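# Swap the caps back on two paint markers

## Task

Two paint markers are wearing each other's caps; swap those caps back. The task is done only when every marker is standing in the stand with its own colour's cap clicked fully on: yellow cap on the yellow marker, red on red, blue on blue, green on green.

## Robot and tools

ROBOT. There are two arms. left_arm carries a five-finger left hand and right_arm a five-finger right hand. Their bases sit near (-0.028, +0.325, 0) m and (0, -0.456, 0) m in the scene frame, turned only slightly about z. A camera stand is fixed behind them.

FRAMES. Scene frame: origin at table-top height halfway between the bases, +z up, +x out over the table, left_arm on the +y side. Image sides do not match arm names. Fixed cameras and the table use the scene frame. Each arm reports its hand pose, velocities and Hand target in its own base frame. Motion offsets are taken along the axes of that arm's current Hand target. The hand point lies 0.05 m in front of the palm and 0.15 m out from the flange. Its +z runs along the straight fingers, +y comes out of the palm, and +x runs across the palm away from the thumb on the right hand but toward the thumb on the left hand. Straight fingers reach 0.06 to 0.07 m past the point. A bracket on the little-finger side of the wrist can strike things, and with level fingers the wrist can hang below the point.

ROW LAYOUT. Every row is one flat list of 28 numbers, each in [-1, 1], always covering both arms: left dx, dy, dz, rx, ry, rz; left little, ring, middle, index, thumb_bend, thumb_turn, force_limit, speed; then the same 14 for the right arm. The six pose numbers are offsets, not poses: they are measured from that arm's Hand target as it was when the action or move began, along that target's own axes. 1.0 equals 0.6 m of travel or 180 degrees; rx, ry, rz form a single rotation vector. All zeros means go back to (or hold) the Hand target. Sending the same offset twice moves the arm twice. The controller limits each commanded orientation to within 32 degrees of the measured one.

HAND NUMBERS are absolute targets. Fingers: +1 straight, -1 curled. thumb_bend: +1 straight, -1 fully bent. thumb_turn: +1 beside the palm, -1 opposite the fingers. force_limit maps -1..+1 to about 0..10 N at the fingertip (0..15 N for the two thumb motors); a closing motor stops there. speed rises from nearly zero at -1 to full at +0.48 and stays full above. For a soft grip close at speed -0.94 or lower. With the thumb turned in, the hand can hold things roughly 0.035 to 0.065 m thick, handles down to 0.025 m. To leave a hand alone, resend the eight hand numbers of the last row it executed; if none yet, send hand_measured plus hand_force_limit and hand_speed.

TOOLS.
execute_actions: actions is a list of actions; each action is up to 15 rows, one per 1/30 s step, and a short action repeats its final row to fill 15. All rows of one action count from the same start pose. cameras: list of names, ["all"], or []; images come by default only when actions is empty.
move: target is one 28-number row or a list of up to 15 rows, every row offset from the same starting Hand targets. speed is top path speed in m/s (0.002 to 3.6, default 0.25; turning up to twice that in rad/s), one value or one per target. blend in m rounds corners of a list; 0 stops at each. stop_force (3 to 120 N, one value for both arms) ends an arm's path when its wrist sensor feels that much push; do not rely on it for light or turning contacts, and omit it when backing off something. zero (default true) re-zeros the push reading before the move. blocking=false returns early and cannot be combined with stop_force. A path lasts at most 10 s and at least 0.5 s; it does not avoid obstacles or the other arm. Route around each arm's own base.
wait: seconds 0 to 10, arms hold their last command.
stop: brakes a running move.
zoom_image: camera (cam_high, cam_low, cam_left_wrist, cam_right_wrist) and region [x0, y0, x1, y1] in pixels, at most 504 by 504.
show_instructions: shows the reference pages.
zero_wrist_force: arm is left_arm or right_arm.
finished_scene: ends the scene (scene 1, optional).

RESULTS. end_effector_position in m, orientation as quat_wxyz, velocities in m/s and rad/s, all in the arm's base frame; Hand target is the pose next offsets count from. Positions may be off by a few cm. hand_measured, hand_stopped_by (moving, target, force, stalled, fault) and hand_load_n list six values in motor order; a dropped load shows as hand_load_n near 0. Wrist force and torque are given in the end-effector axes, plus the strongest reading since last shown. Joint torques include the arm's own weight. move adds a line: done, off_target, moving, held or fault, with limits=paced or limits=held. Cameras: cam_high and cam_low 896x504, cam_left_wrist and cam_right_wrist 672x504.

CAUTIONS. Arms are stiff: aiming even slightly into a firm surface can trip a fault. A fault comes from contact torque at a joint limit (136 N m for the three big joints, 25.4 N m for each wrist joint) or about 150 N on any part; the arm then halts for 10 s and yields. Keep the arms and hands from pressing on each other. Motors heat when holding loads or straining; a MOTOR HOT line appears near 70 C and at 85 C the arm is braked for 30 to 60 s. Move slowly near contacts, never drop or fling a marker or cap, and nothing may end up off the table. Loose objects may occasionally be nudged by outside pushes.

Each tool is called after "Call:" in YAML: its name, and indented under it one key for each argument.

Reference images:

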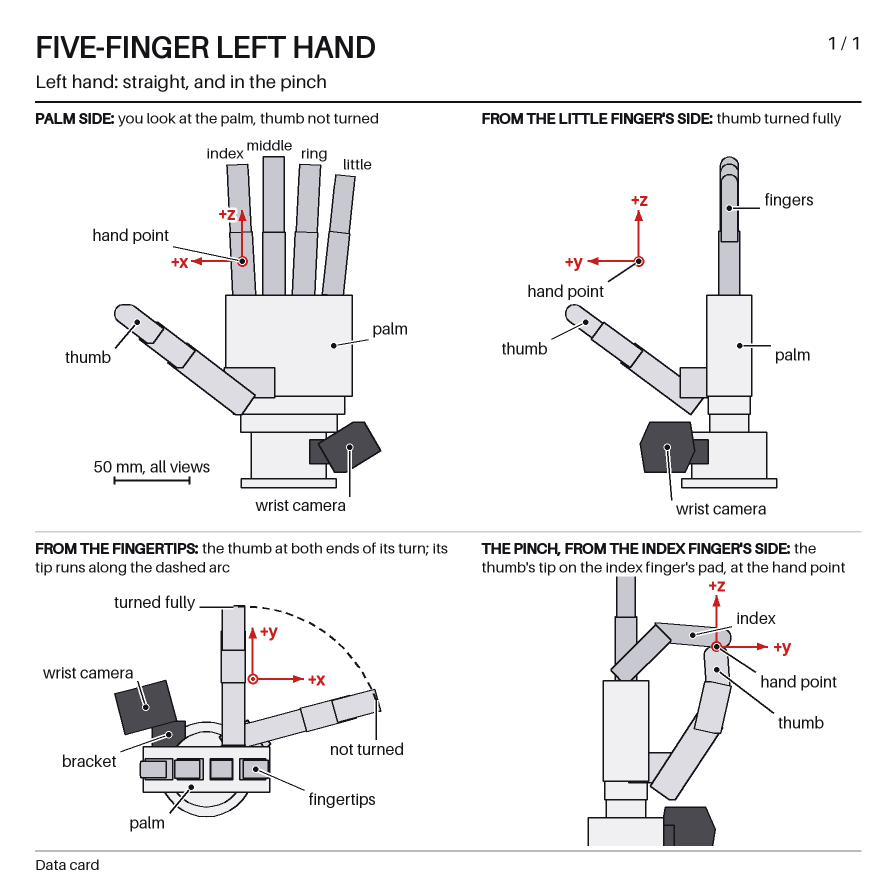

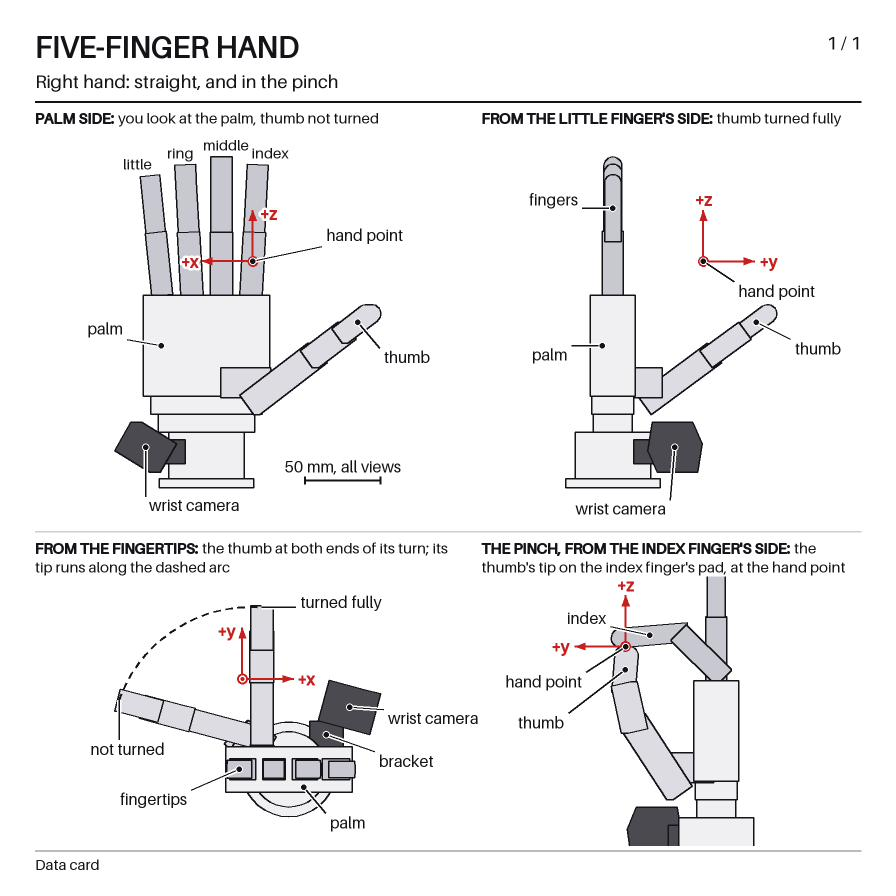

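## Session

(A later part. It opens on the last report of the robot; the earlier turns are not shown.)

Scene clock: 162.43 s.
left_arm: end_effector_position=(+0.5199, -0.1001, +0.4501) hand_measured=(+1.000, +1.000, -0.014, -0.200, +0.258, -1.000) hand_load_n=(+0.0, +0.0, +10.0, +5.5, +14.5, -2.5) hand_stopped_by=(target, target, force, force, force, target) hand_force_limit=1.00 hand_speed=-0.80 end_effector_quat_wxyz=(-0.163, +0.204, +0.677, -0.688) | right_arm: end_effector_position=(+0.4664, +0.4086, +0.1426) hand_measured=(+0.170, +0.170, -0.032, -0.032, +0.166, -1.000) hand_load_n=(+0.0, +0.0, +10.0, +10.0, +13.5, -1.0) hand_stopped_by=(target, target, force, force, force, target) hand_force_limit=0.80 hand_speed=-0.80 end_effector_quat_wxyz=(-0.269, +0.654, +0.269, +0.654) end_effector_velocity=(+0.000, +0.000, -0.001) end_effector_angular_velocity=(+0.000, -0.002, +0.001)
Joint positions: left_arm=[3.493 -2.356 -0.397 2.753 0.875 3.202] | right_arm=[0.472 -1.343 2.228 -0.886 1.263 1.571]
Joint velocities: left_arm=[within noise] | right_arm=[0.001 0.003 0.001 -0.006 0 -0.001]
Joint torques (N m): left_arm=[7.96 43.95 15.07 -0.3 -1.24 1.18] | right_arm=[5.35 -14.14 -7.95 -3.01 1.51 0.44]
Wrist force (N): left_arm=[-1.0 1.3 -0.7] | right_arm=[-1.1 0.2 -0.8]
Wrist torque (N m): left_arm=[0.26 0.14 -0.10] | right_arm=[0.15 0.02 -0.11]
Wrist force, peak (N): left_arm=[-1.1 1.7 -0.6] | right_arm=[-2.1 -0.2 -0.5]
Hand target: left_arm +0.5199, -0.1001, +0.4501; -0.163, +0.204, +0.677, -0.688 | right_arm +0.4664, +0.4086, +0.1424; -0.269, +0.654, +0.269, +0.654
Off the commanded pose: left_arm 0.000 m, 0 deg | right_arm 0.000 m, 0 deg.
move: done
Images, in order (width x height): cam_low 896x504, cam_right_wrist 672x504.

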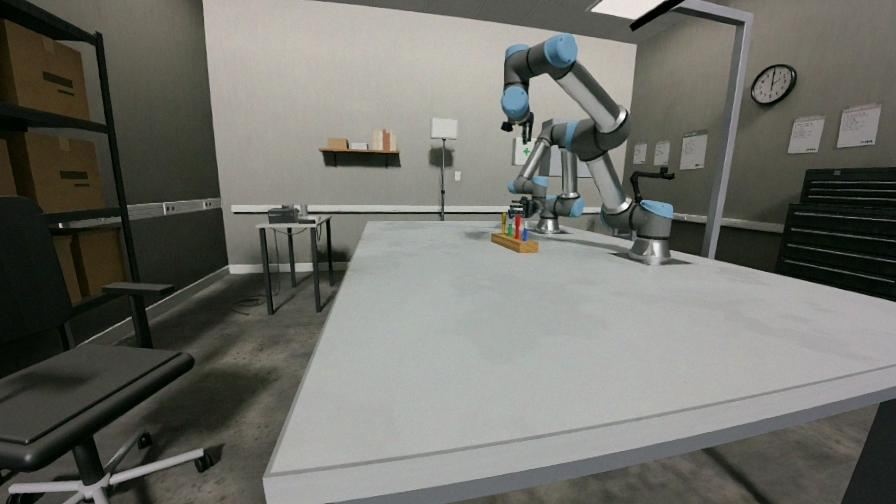

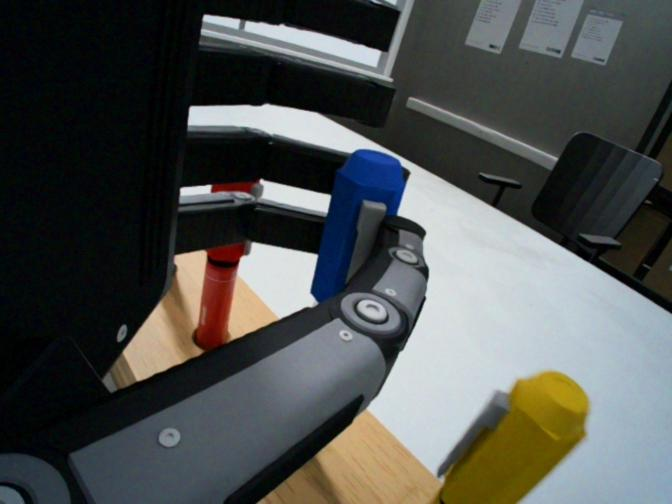

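Call:
move:
  target:
    - [0,0,0,0,0,0,1,1,-0.45,-0.6,-0.4,-1,1,-0.8, 0.05,0,0,0,0,0,0.17,0.17,-0.3,-0.4,-0.3,-1,0.8,-0.8]
    - [0,0,0,0,0,0,1,1,-0.45,-0.6,-0.4,-1,1,-0.8, 0.1,0,0,0,0,0,0.17,0.17,-0.3,-0.4,-0.3,-1,0.8,-0.8]
  speed: [0.06,0.15]
  blend: [0.01,0]
  cameras: ["cam_right_wrist","cam_low","cam_high"]

Call:
zoom_image:
  camera: "cam_high"
  region: [425, 270, 485, 310]

Call:
zoom_image:
  camera: "cam_high"
  region: [475, 270, 535, 310]

Call:
zoom_image:
  camera: "cam_low"
  region: [490, 180, 545, 250]

Scene clock: 164.43 s.
left_arm: end_effector_position=(+0.5199, -0.1001, +0.4501) hand_measured=(+1.000, +1.000, -0.014, -0.200, +0.258, -1.000) hand_load_n=(+0.0, +0.0, +10.5, +5.5, +14.5, -2.5) hand_stopped_by=(target, target, force, force, force, target) hand_force_limit=1.00 hand_speed=-0.80 end_effector_quat_wxyz=(-0.163, +0.204, +0.677, -0.688) | right_arm: end_effector_position=(+0.4664, +0.4086, +0.2025) hand_measured=(+0.170, +0.170, -0.032, -0.032, +0.166, -1.000) hand_load_n=(+0.0, +0.0, +9.5, +10.0, +13.5, -1.0) hand_stopped_by=(target, target, force, force, force, target) hand_force_limit=0.80 hand_speed=-0.80 end_effector_quat_wxyz=(-0.269, +0.654, +0.269, +0.654)
Joint positions: left_arm=[3.493 -2.356 -0.397 2.753 0.875 3.202] | right_arm=[0.472 -1.467 2.166 -0.7 1.263 1.571]
Joint torques (N m): left_arm=[8.06 42.54 14.32 -0.32 -1.21 1.05] | right_arm=[-5.82 -22.02 -12.21 -0.7 -1.6 -1.16]
Wrist force (N): left_arm=[-1.0 1.7 -0.8] | right_arm=[-0.9 0.0 -0.8]
Wrist torque (N m): left_arm=[0.30 0.14 -0.10] | right_arm=[0.13 -0.02 -0.12]
Wrist force, peak (N): left_arm=[-1.3 2.0 -0.6] | right_arm=[-1.7 -0.1 -0.9]
Hand target: left_arm +0.5199, -0.1001, +0.4501; -0.163, +0.204, +0.677, -0.688 | right_arm +0.4664, +0.4086, +0.2024; -0.269, +0.654, +0.269, +0.654
Off the commanded pose: left_arm 0.000 m, 0 deg | right_arm 0.000 m, 0 deg.
move: done
Images, in order (width x height): cam_high 896x504, cam_low 896x504, cam_right_wrist 672x504.

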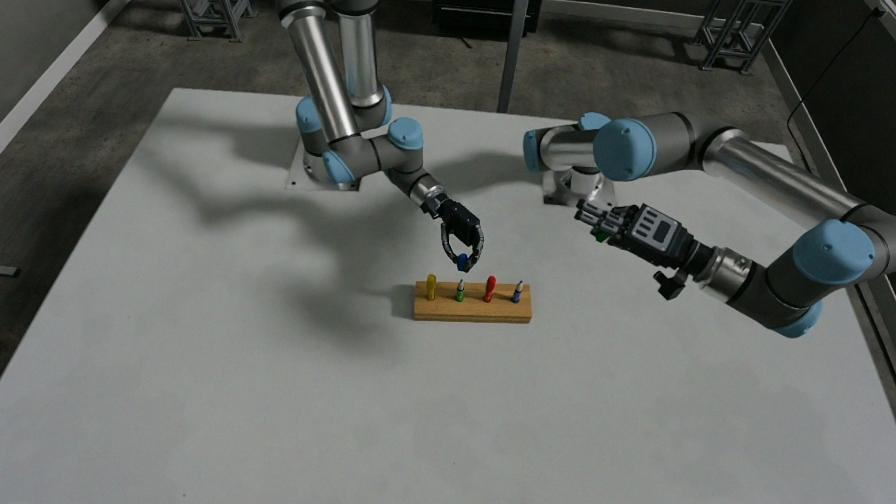

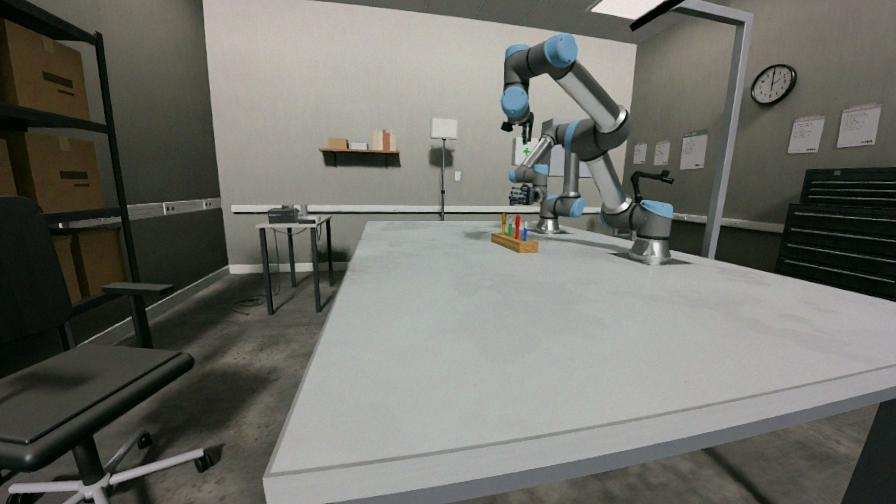

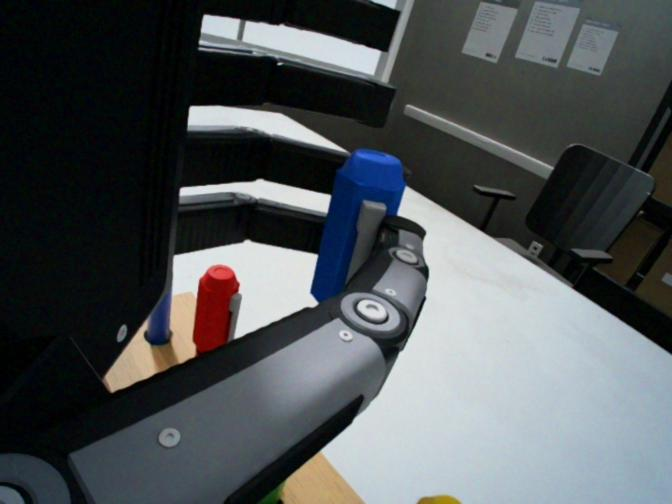

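Scaled by 8.400 from the camera's 896x504 image, which has a finer 1280x720 frame.

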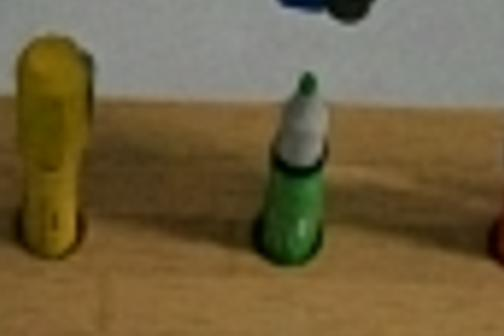

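Scaled by 8.400 from the camera's 896x504 image, which has a finer 1280x720 frame.

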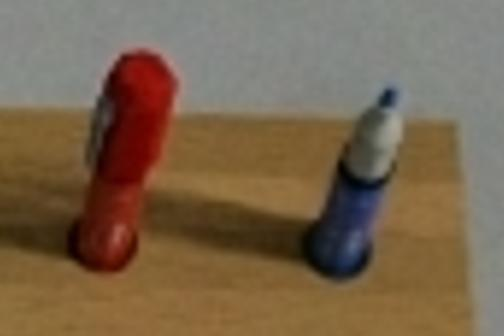

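Scaled by 7.200 from the camera's 896x504 image, which has a finer 1280x720 frame.

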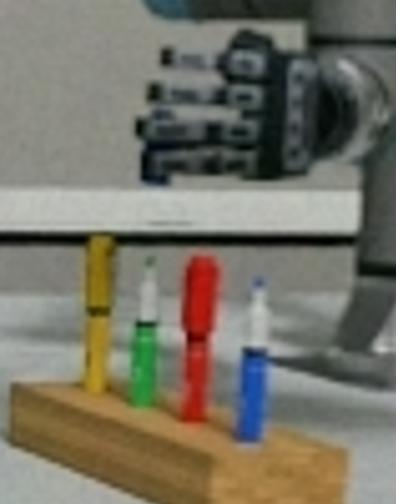

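Call:
move:
  target:
    - [0,0,0,0,0,0,1,1,-0.45,-0.6,-0.4,-1,1,-0.8, 0,-0.1694,0.1602,0,0,0,0.17,0.17,-0.3,-0.4,-0.3,-1,0.8,-0.8]
    - [0,0,0,0,0,0,1,1,-0.45,-0.6,-0.4,-1,1,-0.8, -0.0458,-0.1694,0.1602,0,0,0,0.17,0.17,-0.3,-0.4,-0.3,-1,0.8,-0.8]
  speed: [0.2,0.1]
  blend: [0.01,0]
  cameras: ["cam_right_wrist","cam_low","cam_high"]

Call:
zoom_image:
  camera: "cam_high"
  region: [475, 240, 550, 310]

Call:
zoom_image:
  camera: "cam_low"
  region: [490, 190, 545, 250]

Scene clock: 193.90 s.
left_arm: end_effector_position=(+0.5199, -0.1001, +0.4501) hand_measured=(+1.000, +1.000, -0.014, -0.200, +0.258, -1.000) hand_load_n=(+0.0, +0.0, +10.0, +6.0, +14.5, -2.5) hand_stopped_by=(target, target, force, force, force, target) hand_force_limit=1.00 hand_speed=-0.80 end_effector_quat_wxyz=(-0.163, +0.204, +0.677, -0.688) | right_arm: end_effector_position=(+0.4632, +0.5484, +0.1749) hand_measured=(+0.170, +0.170, -0.032, -0.032, +0.166, -1.000) hand_load_n=(+0.0, +0.0, +10.0, +10.0, +13.5, -1.5) hand_stopped_by=(target, target, force, force, force, target) hand_force_limit=0.80 hand_speed=-0.80 end_effector_quat_wxyz=(-0.269, +0.654, +0.269, +0.654)
Joint positions: left_arm=[3.493 -2.356 -0.397 2.753 0.875 3.202] | right_arm=[0.761 -1.183 1.877 -0.694 1.551 1.571]
Joint torques (N m): left_arm=[8.26 40.47 14.95 -0.32 -1.18 0.71] | right_arm=[6.59 -45.6 -20.1 -1.41 -0.12 -1.38]
Wrist force (N): left_arm=[-0.8 1.7 -0.8] | right_arm=[-0.5 0.0 -0.7]
Wrist torque (N m): left_arm=[0.31 0.12 -0.09] | right_arm=[0.10 -0.07 -0.04]
Wrist force, peak (N): left_arm=[-1.0 2.0 -0.6] | right_arm=[-0.8 1.6 -1.6]
Hand target: left_arm +0.5199, -0.1001, +0.4501; -0.163, +0.204, +0.677, -0.688 | right_arm +0.4632, +0.5484, +0.1750; -0.269, +0.654, +0.269, +0.654
Off the commanded pose: left_arm 0.000 m, 0 deg | right_arm 0.000 m, 0 deg.
move: done
Images, in order (width x height): cam_high 896x504, cam_low 896x504, cam_right_wrist 672x504.

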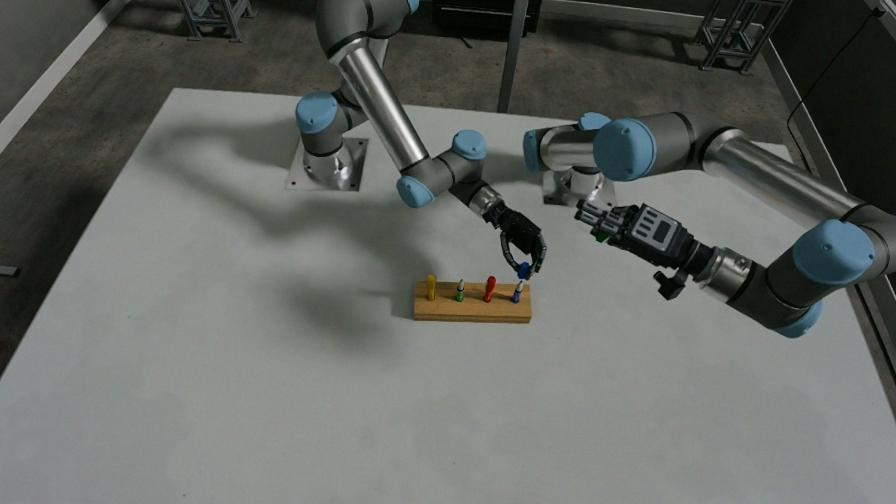

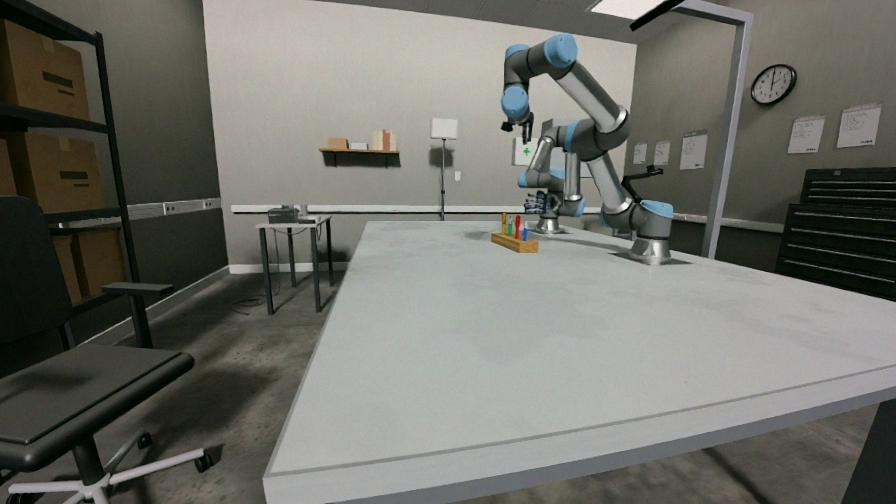

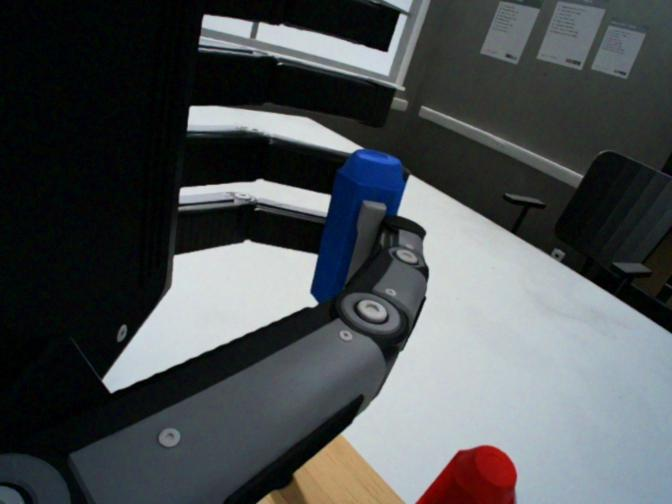

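Scaled by 6.720 from the camera's 896x504 image, which has a finer 1280x720 frame.

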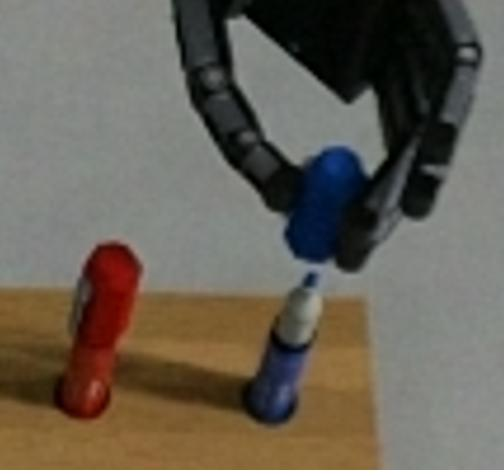

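Scaled by 8.400 from the camera's 896x504 image, which has a finer 1280x720 frame.

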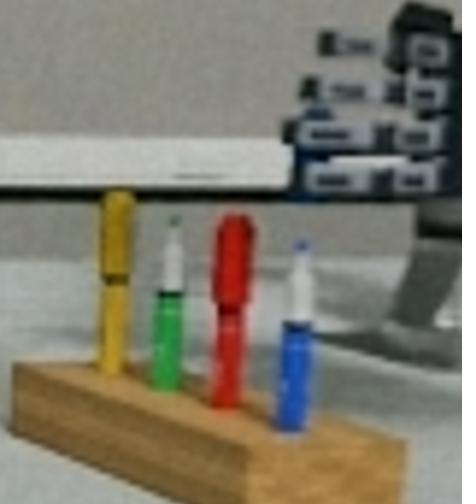

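Call:
move:
  target:
    - [0,0,0,0,0,0,1,1,-0.45,-0.6,-0.4,-1,1,-0.8, 0,-0.0038,0.0043,0,0,0,0.17,0.17,-0.3,-0.4,-0.3,-1,0.8,-0.8]
    - [0,0,0,0,0,0,1,1,-0.45,-0.6,-0.4,-1,1,-0.8, -0.06,-0.0038,0.0043,0,0,0,0.17,0.17,-0.3,-0.4,-0.3,-1,0.8,-0.8]
  speed: 0.05
  stop_force: 3.5
  cameras: ["cam_right_wrist","cam_low","cam_high"]

Call:
zoom_image:
  camera: "cam_high"
  region: [475, 240, 550, 310]

Call:
zoom_image:
  camera: "cam_low"
  region: [490, 190, 545, 250]

Scene clock: 196.27 s.
left_arm: end_effector_position=(+0.5199, -0.1001, +0.4501) hand_measured=(+1.000, +1.000, -0.014, -0.200, +0.258, -1.000) hand_load_n=(+0.0, +0.0, +10.0, +5.5, +14.5, -2.5) hand_stopped_by=(target, target, force, force, force, target) hand_force_limit=1.00 hand_speed=-0.80 end_effector_quat_wxyz=(-0.163, +0.204, +0.677, -0.688) | right_arm: end_effector_position=(+0.4634, +0.5519, +0.1390) hand_measured=(+0.170, +0.170, -0.032, -0.032, +0.166, -1.000) hand_load_n=(+0.0, +0.0, +9.5, +9.5, +13.5, -1.0) hand_stopped_by=(target, target, force, force, force, target) hand_force_limit=0.80 hand_speed=-0.80 end_effector_quat_wxyz=(-0.269, +0.654, +0.269, +0.654)
Joint positions: left_arm=[3.493 -2.356 -0.397 2.753 0.875 3.202] | right_arm=[0.766 -1.118 1.896 -0.778 1.556 1.571]
Joint torques (N m): left_arm=[7.91 40.67 14.42 -0.35 -1.22 0.53] | right_arm=[-7.37 -49.26 -22.25 -1.52 -1.27 -0.92]
Wrist force (N): left_arm=[-1.1 1.6 -0.8] | right_arm=[-0.9 0.2 -0.7]
Wrist torque (N m): left_arm=[0.29 0.15 -0.11] | right_arm=[0.13 -0.04 -0.04]
Wrist force, peak (N): left_arm=[-1.0 1.9 -0.8] | right_arm=[-1.2 0.0 -0.8]
Hand target: left_arm +0.5199, -0.1001, +0.4501; -0.163, +0.204, +0.677, -0.688 | right_arm +0.4635, +0.5519, +0.1390; -0.269, +0.654, +0.269, +0.654
Off the commanded pose: left_arm 0.000 m, 0 deg | right_arm 0.000 m, 0 deg.
move: done
Images, in order (width x height): cam_high 896x504, cam_low 896x504, cam_right_wrist 672x504.

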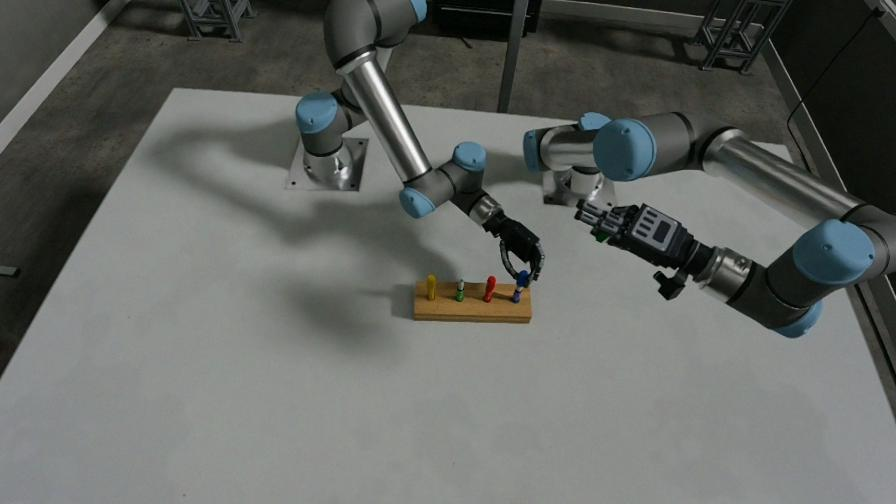

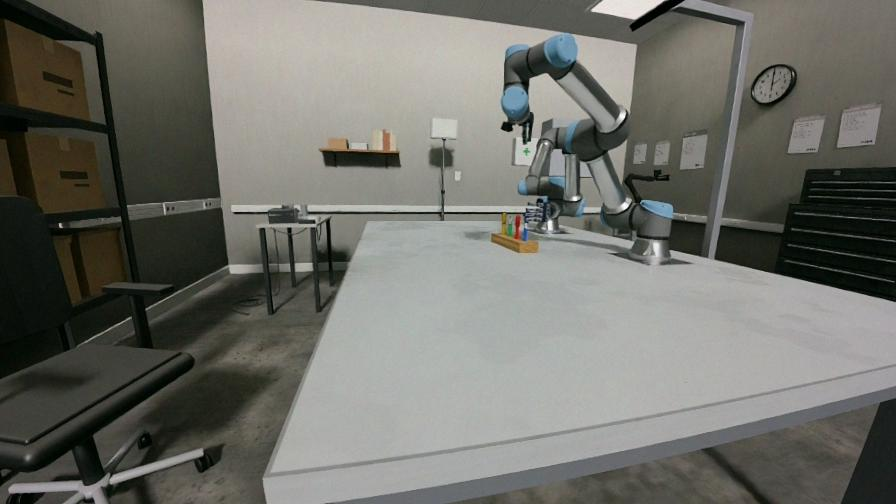

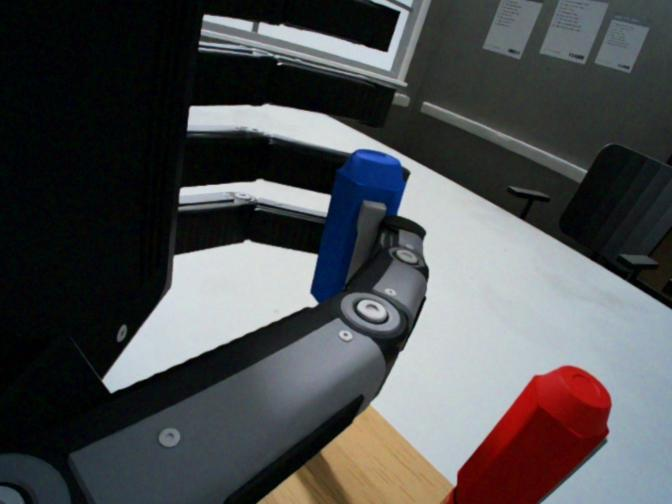

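Scaled by 6.720 from the camera's 896x504 image, which has a finer 1280x720 frame.

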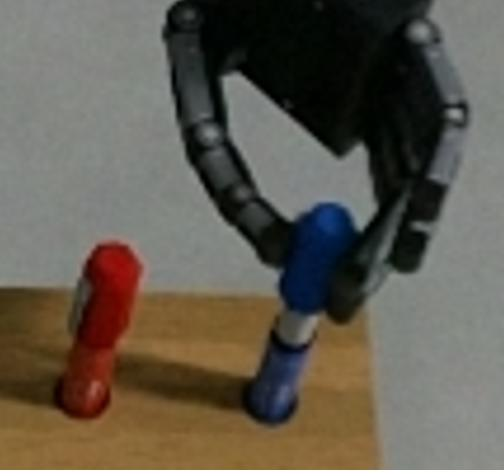

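Scaled by 8.400 from the camera's 896x504 image, which has a finer 1280x720 frame.

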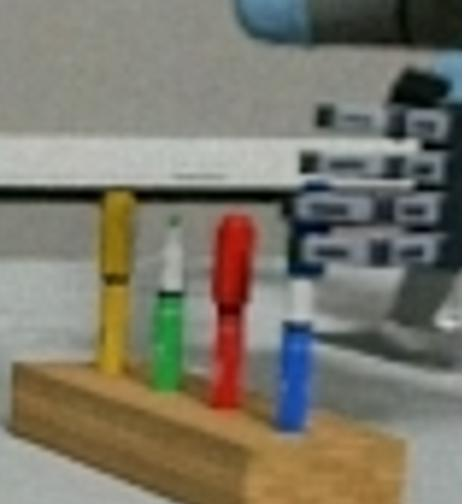

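Call:
move:
  target:
    - [0,0,0,0,0,0,1,1,-0.45,-0.6,-0.4,-1,1,-0.8, -0.0437,0,0,0,0,0,0.17,0.17,-0.3,-0.4,-0.3,-1,0.8,-0.8]
  speed: 0.03
  stop_force: 25
  cameras: ["cam_right_wrist","cam_low","cam_high"]

Call:
zoom_image:
  camera: "cam_low"
  region: [490, 190, 545, 250]

Scene clock: 198.47 s.
left_arm: end_effector_position=(+0.5199, -0.1001, +0.4501) hand_measured=(+1.000, +1.000, -0.014, -0.200, +0.258, -1.000) hand_load_n=(+0.0, +0.0, +10.0, +6.0, +14.5, -2.5) hand_stopped_by=(target, target, force, force, force, target) hand_force_limit=1.00 hand_speed=-0.80 end_effector_quat_wxyz=(-0.163, +0.204, +0.677, -0.688) | right_arm: end_effector_position=(+0.4635, +0.5519, +0.1128) hand_measured=(+0.170, +0.170, -0.032, -0.032, +0.166, -1.000) hand_load_n=(+0.0, +0.0, +6.0, +7.0, +11.5, -4.5) hand_stopped_by=(target, target, force, force, force, target) hand_force_limit=0.80 hand_speed=-0.80 end_effector_quat_wxyz=(-0.269, +0.654, +0.269, +0.654)
Joint positions: left_arm=[3.493 -2.356 -0.397 2.753 0.875 3.202] | right_arm=[0.766 -1.071 1.911 -0.841 1.556 1.571]
Joint torques (N m): left_arm=[7.3 40.7 14.71 -0.33 -1.21 0.3] | right_arm=[-1.35 -40.02 -9.87 3.02 -0.44 -0.06]
Wrist force (N): left_arm=[-0.9 1.5 -0.7] | right_arm=[11.5 2.2 1.3]
Wrist torque (N m): left_arm=[0.27 0.14 -0.10] | right_arm=[0.15 0.04 0.09]
Wrist force, peak (N): left_arm=[-1.3 1.8 -0.7] | right_arm=[16.5 2.3 0.6]
Hand target: left_arm +0.5199, -0.1001, +0.4501; -0.163, +0.204, +0.677, -0.688 | right_arm +0.4635, +0.5519, +0.1128; -0.269, +0.654, +0.269, +0.654
Off the commanded pose: left_arm 0.000 m, 0 deg | right_arm 0.000 m, 0 deg.
move: done
Images, in order (width x height): cam_high 896x504, cam_low 896x504, cam_right_wrist 672x504.

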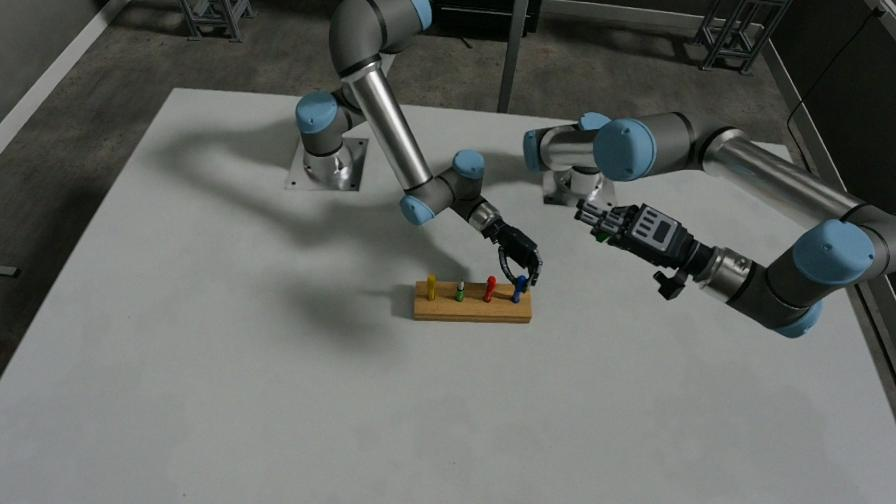

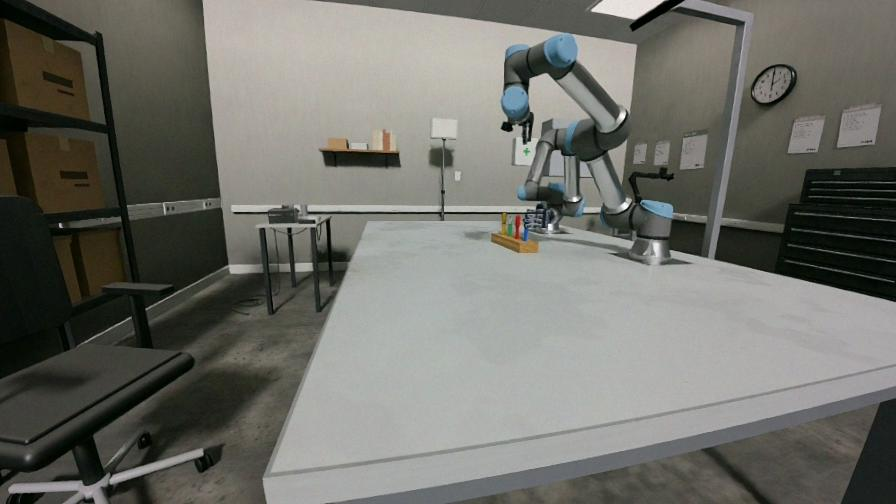

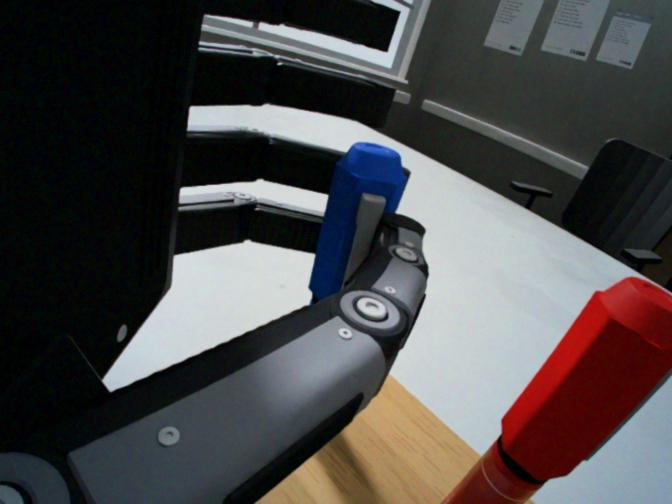

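Scaled by 8.400 from the camera's 896x504 image, which has a finer 1280x720 frame.

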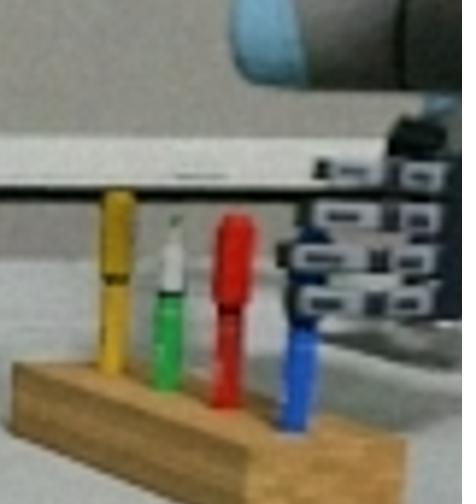

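Call:
move:
  target:
    - [0,0,0,0,0,0,1,1,-0.45,-0.6,-0.4,-1,1,-0.8, -0.0075,0,0,0,0,0,0.17,0.17,-0.3,-0.4,-0.3,-1,0.8,-0.8]
  speed: 0.02
  stop_force: 25
  cameras: ["cam_right_wrist","cam_low","cam_high"]

Call:
zoom_image:
  camera: "cam_right_wrist"
  region: [250, 120, 450, 340]

Call:
zoom_image:
  camera: "cam_high"
  region: [475, 260, 535, 310]

Scene clock: 200.53 s.
left_arm: end_effector_position=(+0.5199, -0.1001, +0.4501) hand_measured=(+1.000, +1.000, -0.014, -0.200, +0.258, -1.000) hand_load_n=(+0.0, +0.0, +10.0, +6.0, +15.0, -3.0) hand_stopped_by=(target, target, force, force, force, target) hand_force_limit=1.00 hand_speed=-0.80 end_effector_quat_wxyz=(-0.163, +0.204, +0.677, -0.688) | right_arm: end_effector_position=(+0.4635, +0.5519, +0.1083) hand_measured=(+0.170, +0.170, -0.032, -0.032, +0.166, -1.000) hand_load_n=(+0.0, +0.0, +1.5, +3.0, +5.5, -2.0) hand_stopped_by=(target, target, force, force, force, target) hand_force_limit=0.80 hand_speed=-0.80 end_effector_quat_wxyz=(-0.269, +0.654, +0.269, +0.654)
Joint positions: left_arm=[3.493 -2.356 -0.397 2.753 0.875 3.202] | right_arm=[0.766 -1.062 1.913 -0.852 1.556 1.571]
Joint torques (N m): left_arm=[7.24 40.84 15.03 -0.36 -1.25 0.28] | right_arm=[7.95 -47.26 -15.82 1.09 0.85 0.75]
Wrist force (N): left_arm=[-0.9 1.8 -0.3] | right_arm=[3.1 2.6 0.1]
Wrist torque (N m): left_arm=[0.30 0.14 -0.10] | right_arm=[0.13 -0.05 0.08]
Wrist force, peak (N): left_arm=[-1.1 2.0 -0.6] | right_arm=[14.3 2.1 0.7]
Hand target: left_arm +0.5199, -0.1001, +0.4501; -0.163, +0.204, +0.677, -0.688 | right_arm +0.4635, +0.5519, +0.1083; -0.269, +0.654, +0.269, +0.654
Off the commanded pose: left_arm 0.000 m, 0 deg | right_arm 0.000 m, 0 deg.
move: done
Images, in order (width x height): cam_high 896x504, cam_low 896x504, cam_right_wrist 672x504.

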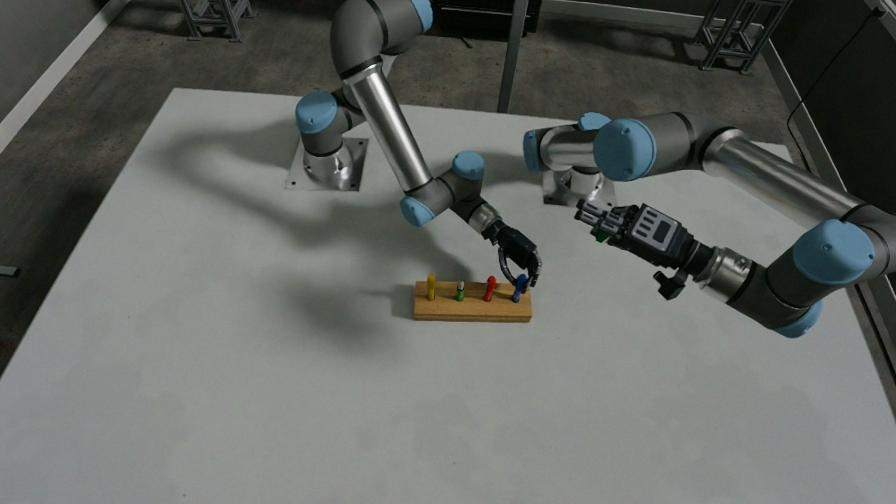

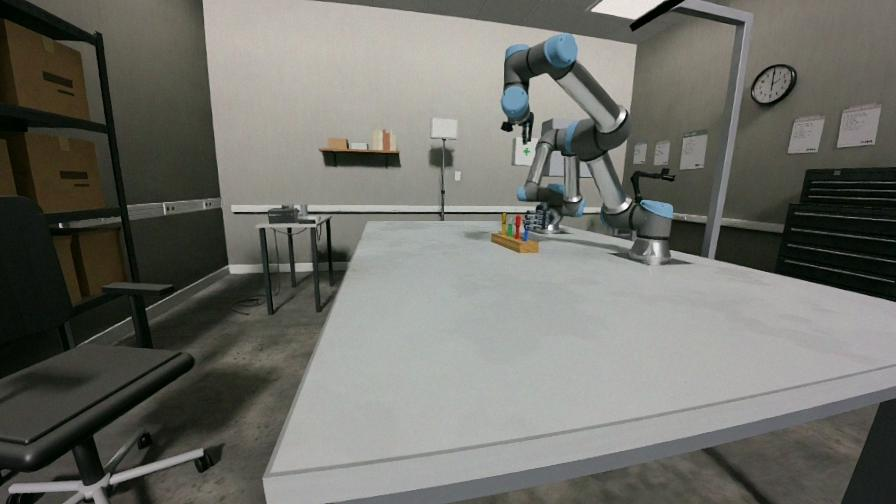

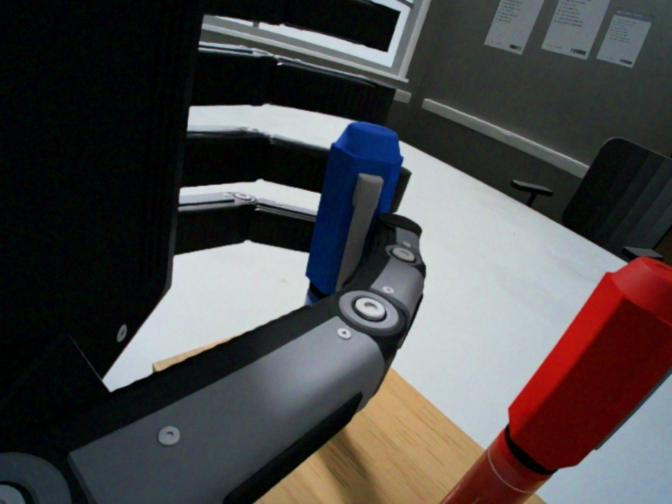

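Scaled by 2.291 from the camera's 672x504 image, which has a finer 960x720 frame.

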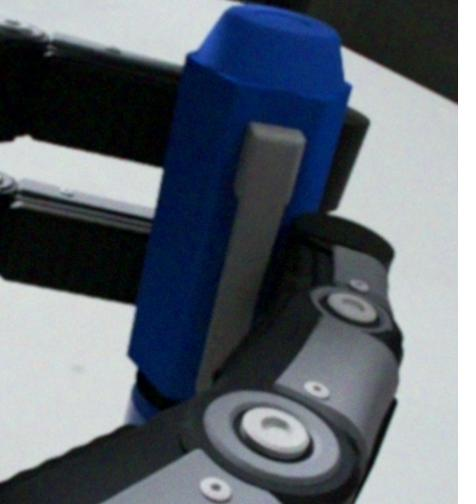

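Scaled by 8.400 from the camera's 896x504 image, which has a finer 1280x720 frame.

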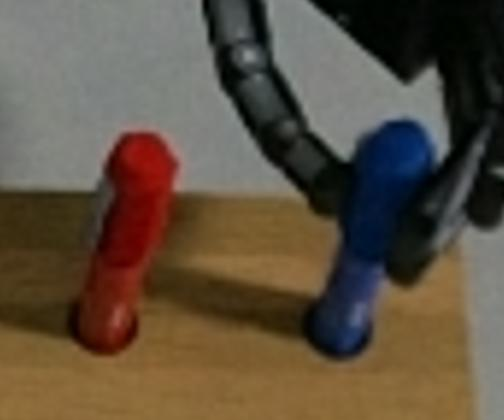

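Call:
move:
  target:
    - [0,0,0,0,0,0,1,1,-0.45,-0.6,-0.4,-1,1,-0.8, 0,0,0,0,0,0,0.17,0.17,0.17,0.17,0.5,-1,0.2,-0.4]
    - [0,0,0,0,0,0,1,1,-0.45,-0.6,-0.4,-1,1,-0.8, 0.15,0,0,0,0,0,0.17,0.17,0.17,0.17,0.5,-1,0.2,-0.4]
    - [-0.04,0.16,0.18,0,0,0,1,1,-0.45,-0.6,-0.4,-1,1,-0.8, 0.18,0.061,-0.412,0,0,0,0.17,0.17,0.17,0.17,0.5,-1,0.2,-0.4]
    - [-0.0825,0.3388,0.3825,0,0,0,1,1,-0.45,-0.6,-0.4,-1,1,-0.8, 0.18,0.061,-0.412,0,0,0,0.17,0.17,0.17,0.17,0.5,-1,0.2,-0.4]
  speed: [0.12,0.12,0.22,0.22]
  blend: [0,0.02,0.02,0]
  cameras: ["all"]

Call:
zoom_image:
  camera: "cam_low"
  region: [490, 160, 560, 250]

Call:
zoom_image:
  camera: "cam_high"
  region: [425, 200, 535, 310]

Scene clock: 205.13 s.
left_arm: end_effector_position=(+0.4583, -0.3296, +0.2502) hand_measured=(+1.000, +1.000, -0.014, -0.200, +0.258, -1.000) hand_load_n=(+0.0, +0.0, +10.0, +6.0, +14.5, -2.5) hand_stopped_by=(target, target, force, force, force, target) hand_force_limit=1.00 hand_speed=-0.80 end_effector_quat_wxyz=(-0.163, +0.204, +0.677, -0.688) | right_arm: end_effector_position=(+0.3134, +0.3520, +0.2162) hand_measured=(+0.170, +0.170, +0.170, +0.170, +0.500, -1.000) hand_load_n=(+0.0, +0.0, +0.0, +0.0, +0.0, +0.0) hand_stopped_by=(target, target, target, target, target, target) hand_force_limit=0.20 hand_speed=-0.40 end_effector_quat_wxyz=(-0.269, +0.654, +0.269, +0.654)
Joint positions: left_arm=[3.153 -2.14 -1.283 3.422 0.536 3.201] | right_arm=[0.573 -1.874 2.474 -0.601 1.364 1.571]
Joint torques (N m): left_arm=[1.81 51.87 21.57 -0.6 -0.1 -1.52] | right_arm=[11.59 -18.29 -12.96 -0.86 1.64 1.15]
Wrist force (N): left_arm=[-0.9 1.5 -1.0] | right_arm=[-1.2 -0.2 -0.7]
Wrist torque (N m): left_arm=[0.25 0.14 -0.06] | right_arm=[0.07 0.04 -0.08]
Wrist force, peak (N): left_arm=[-1.2 2.7 0.7] | right_arm=[4.3 2.8 0.0]
Hand target: left_arm +0.4583, -0.3296, +0.2502; -0.163, +0.204, +0.677, -0.688 | right_arm +0.3134, +0.3520, +0.2162; -0.269, +0.654, +0.269, +0.654
Off the commanded pose: left_arm 0.000 m, 0 deg | right_arm 0.000 m, 0 deg.
move: done

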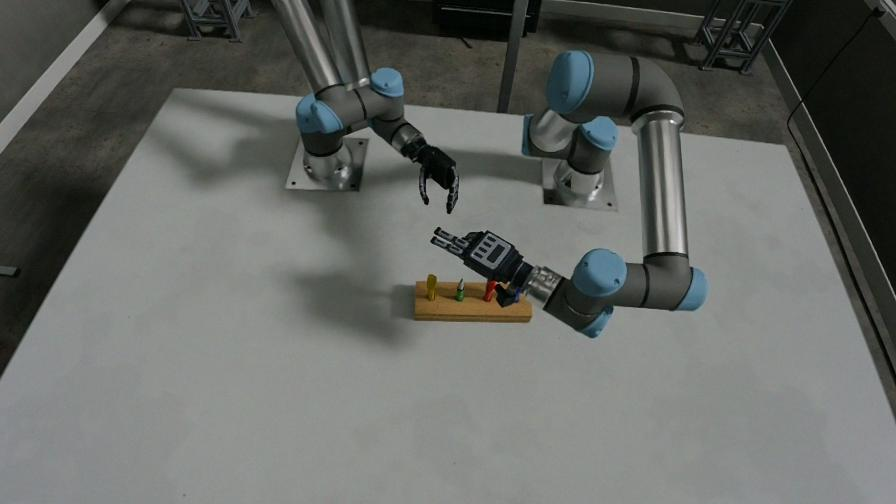

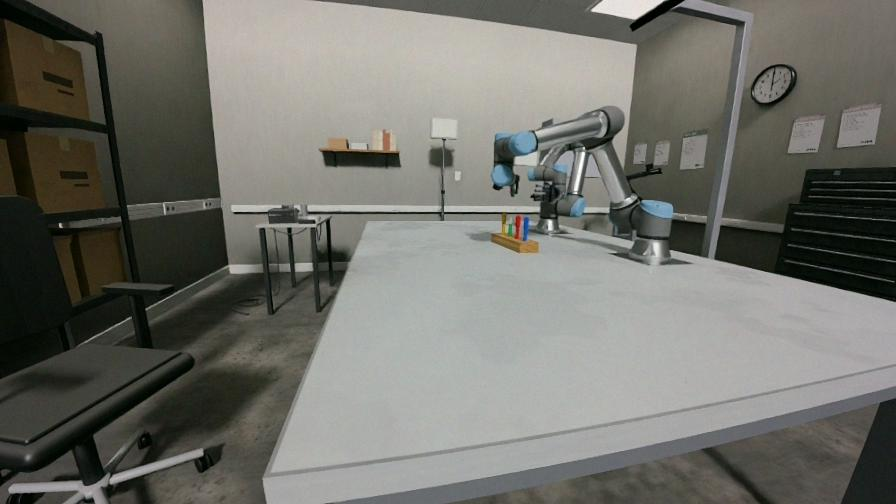

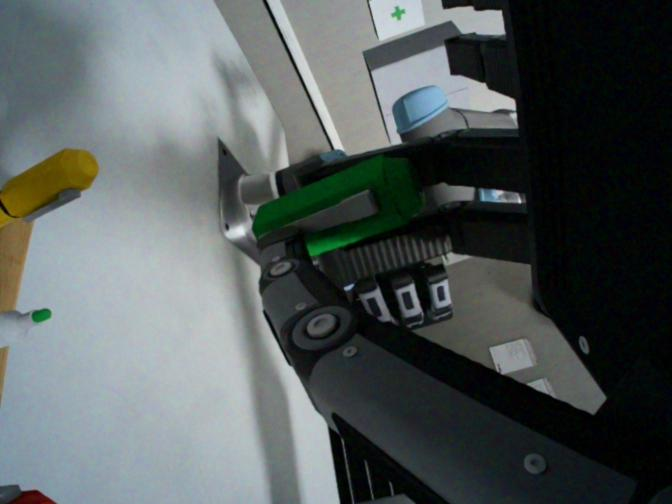

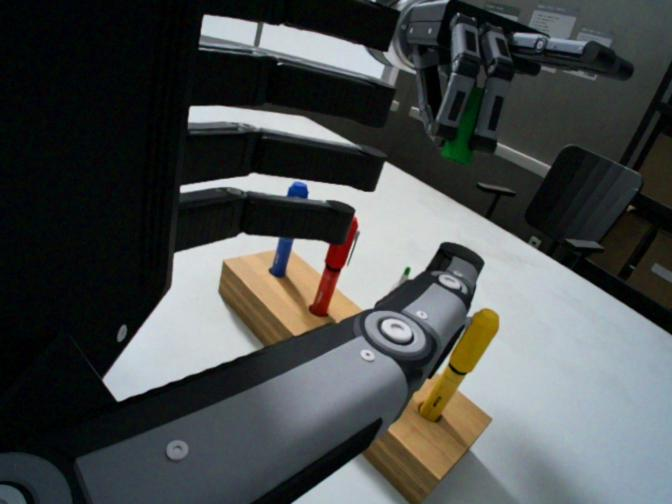

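Scaled by 5.600 from the camera's 896x504 image, which has a finer 1280x720 frame.

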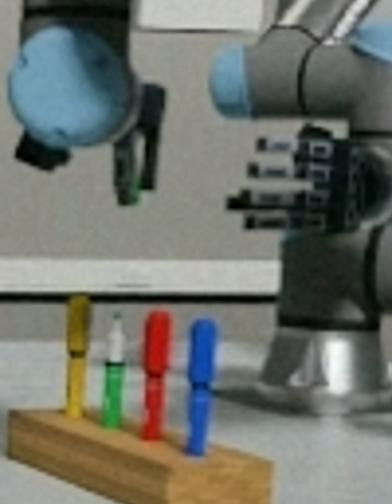

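Scaled by 4.582 from the camera's 896x504 image, which has a finer 1280x720 frame.

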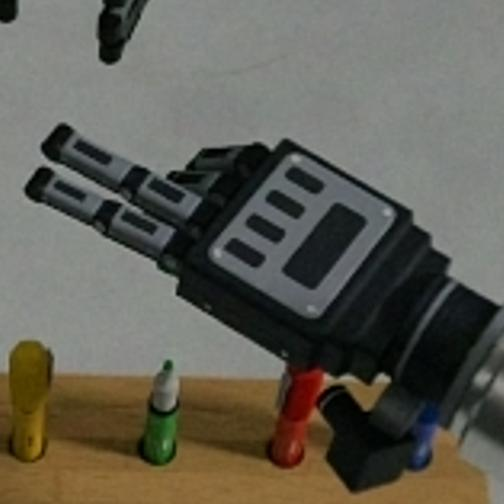

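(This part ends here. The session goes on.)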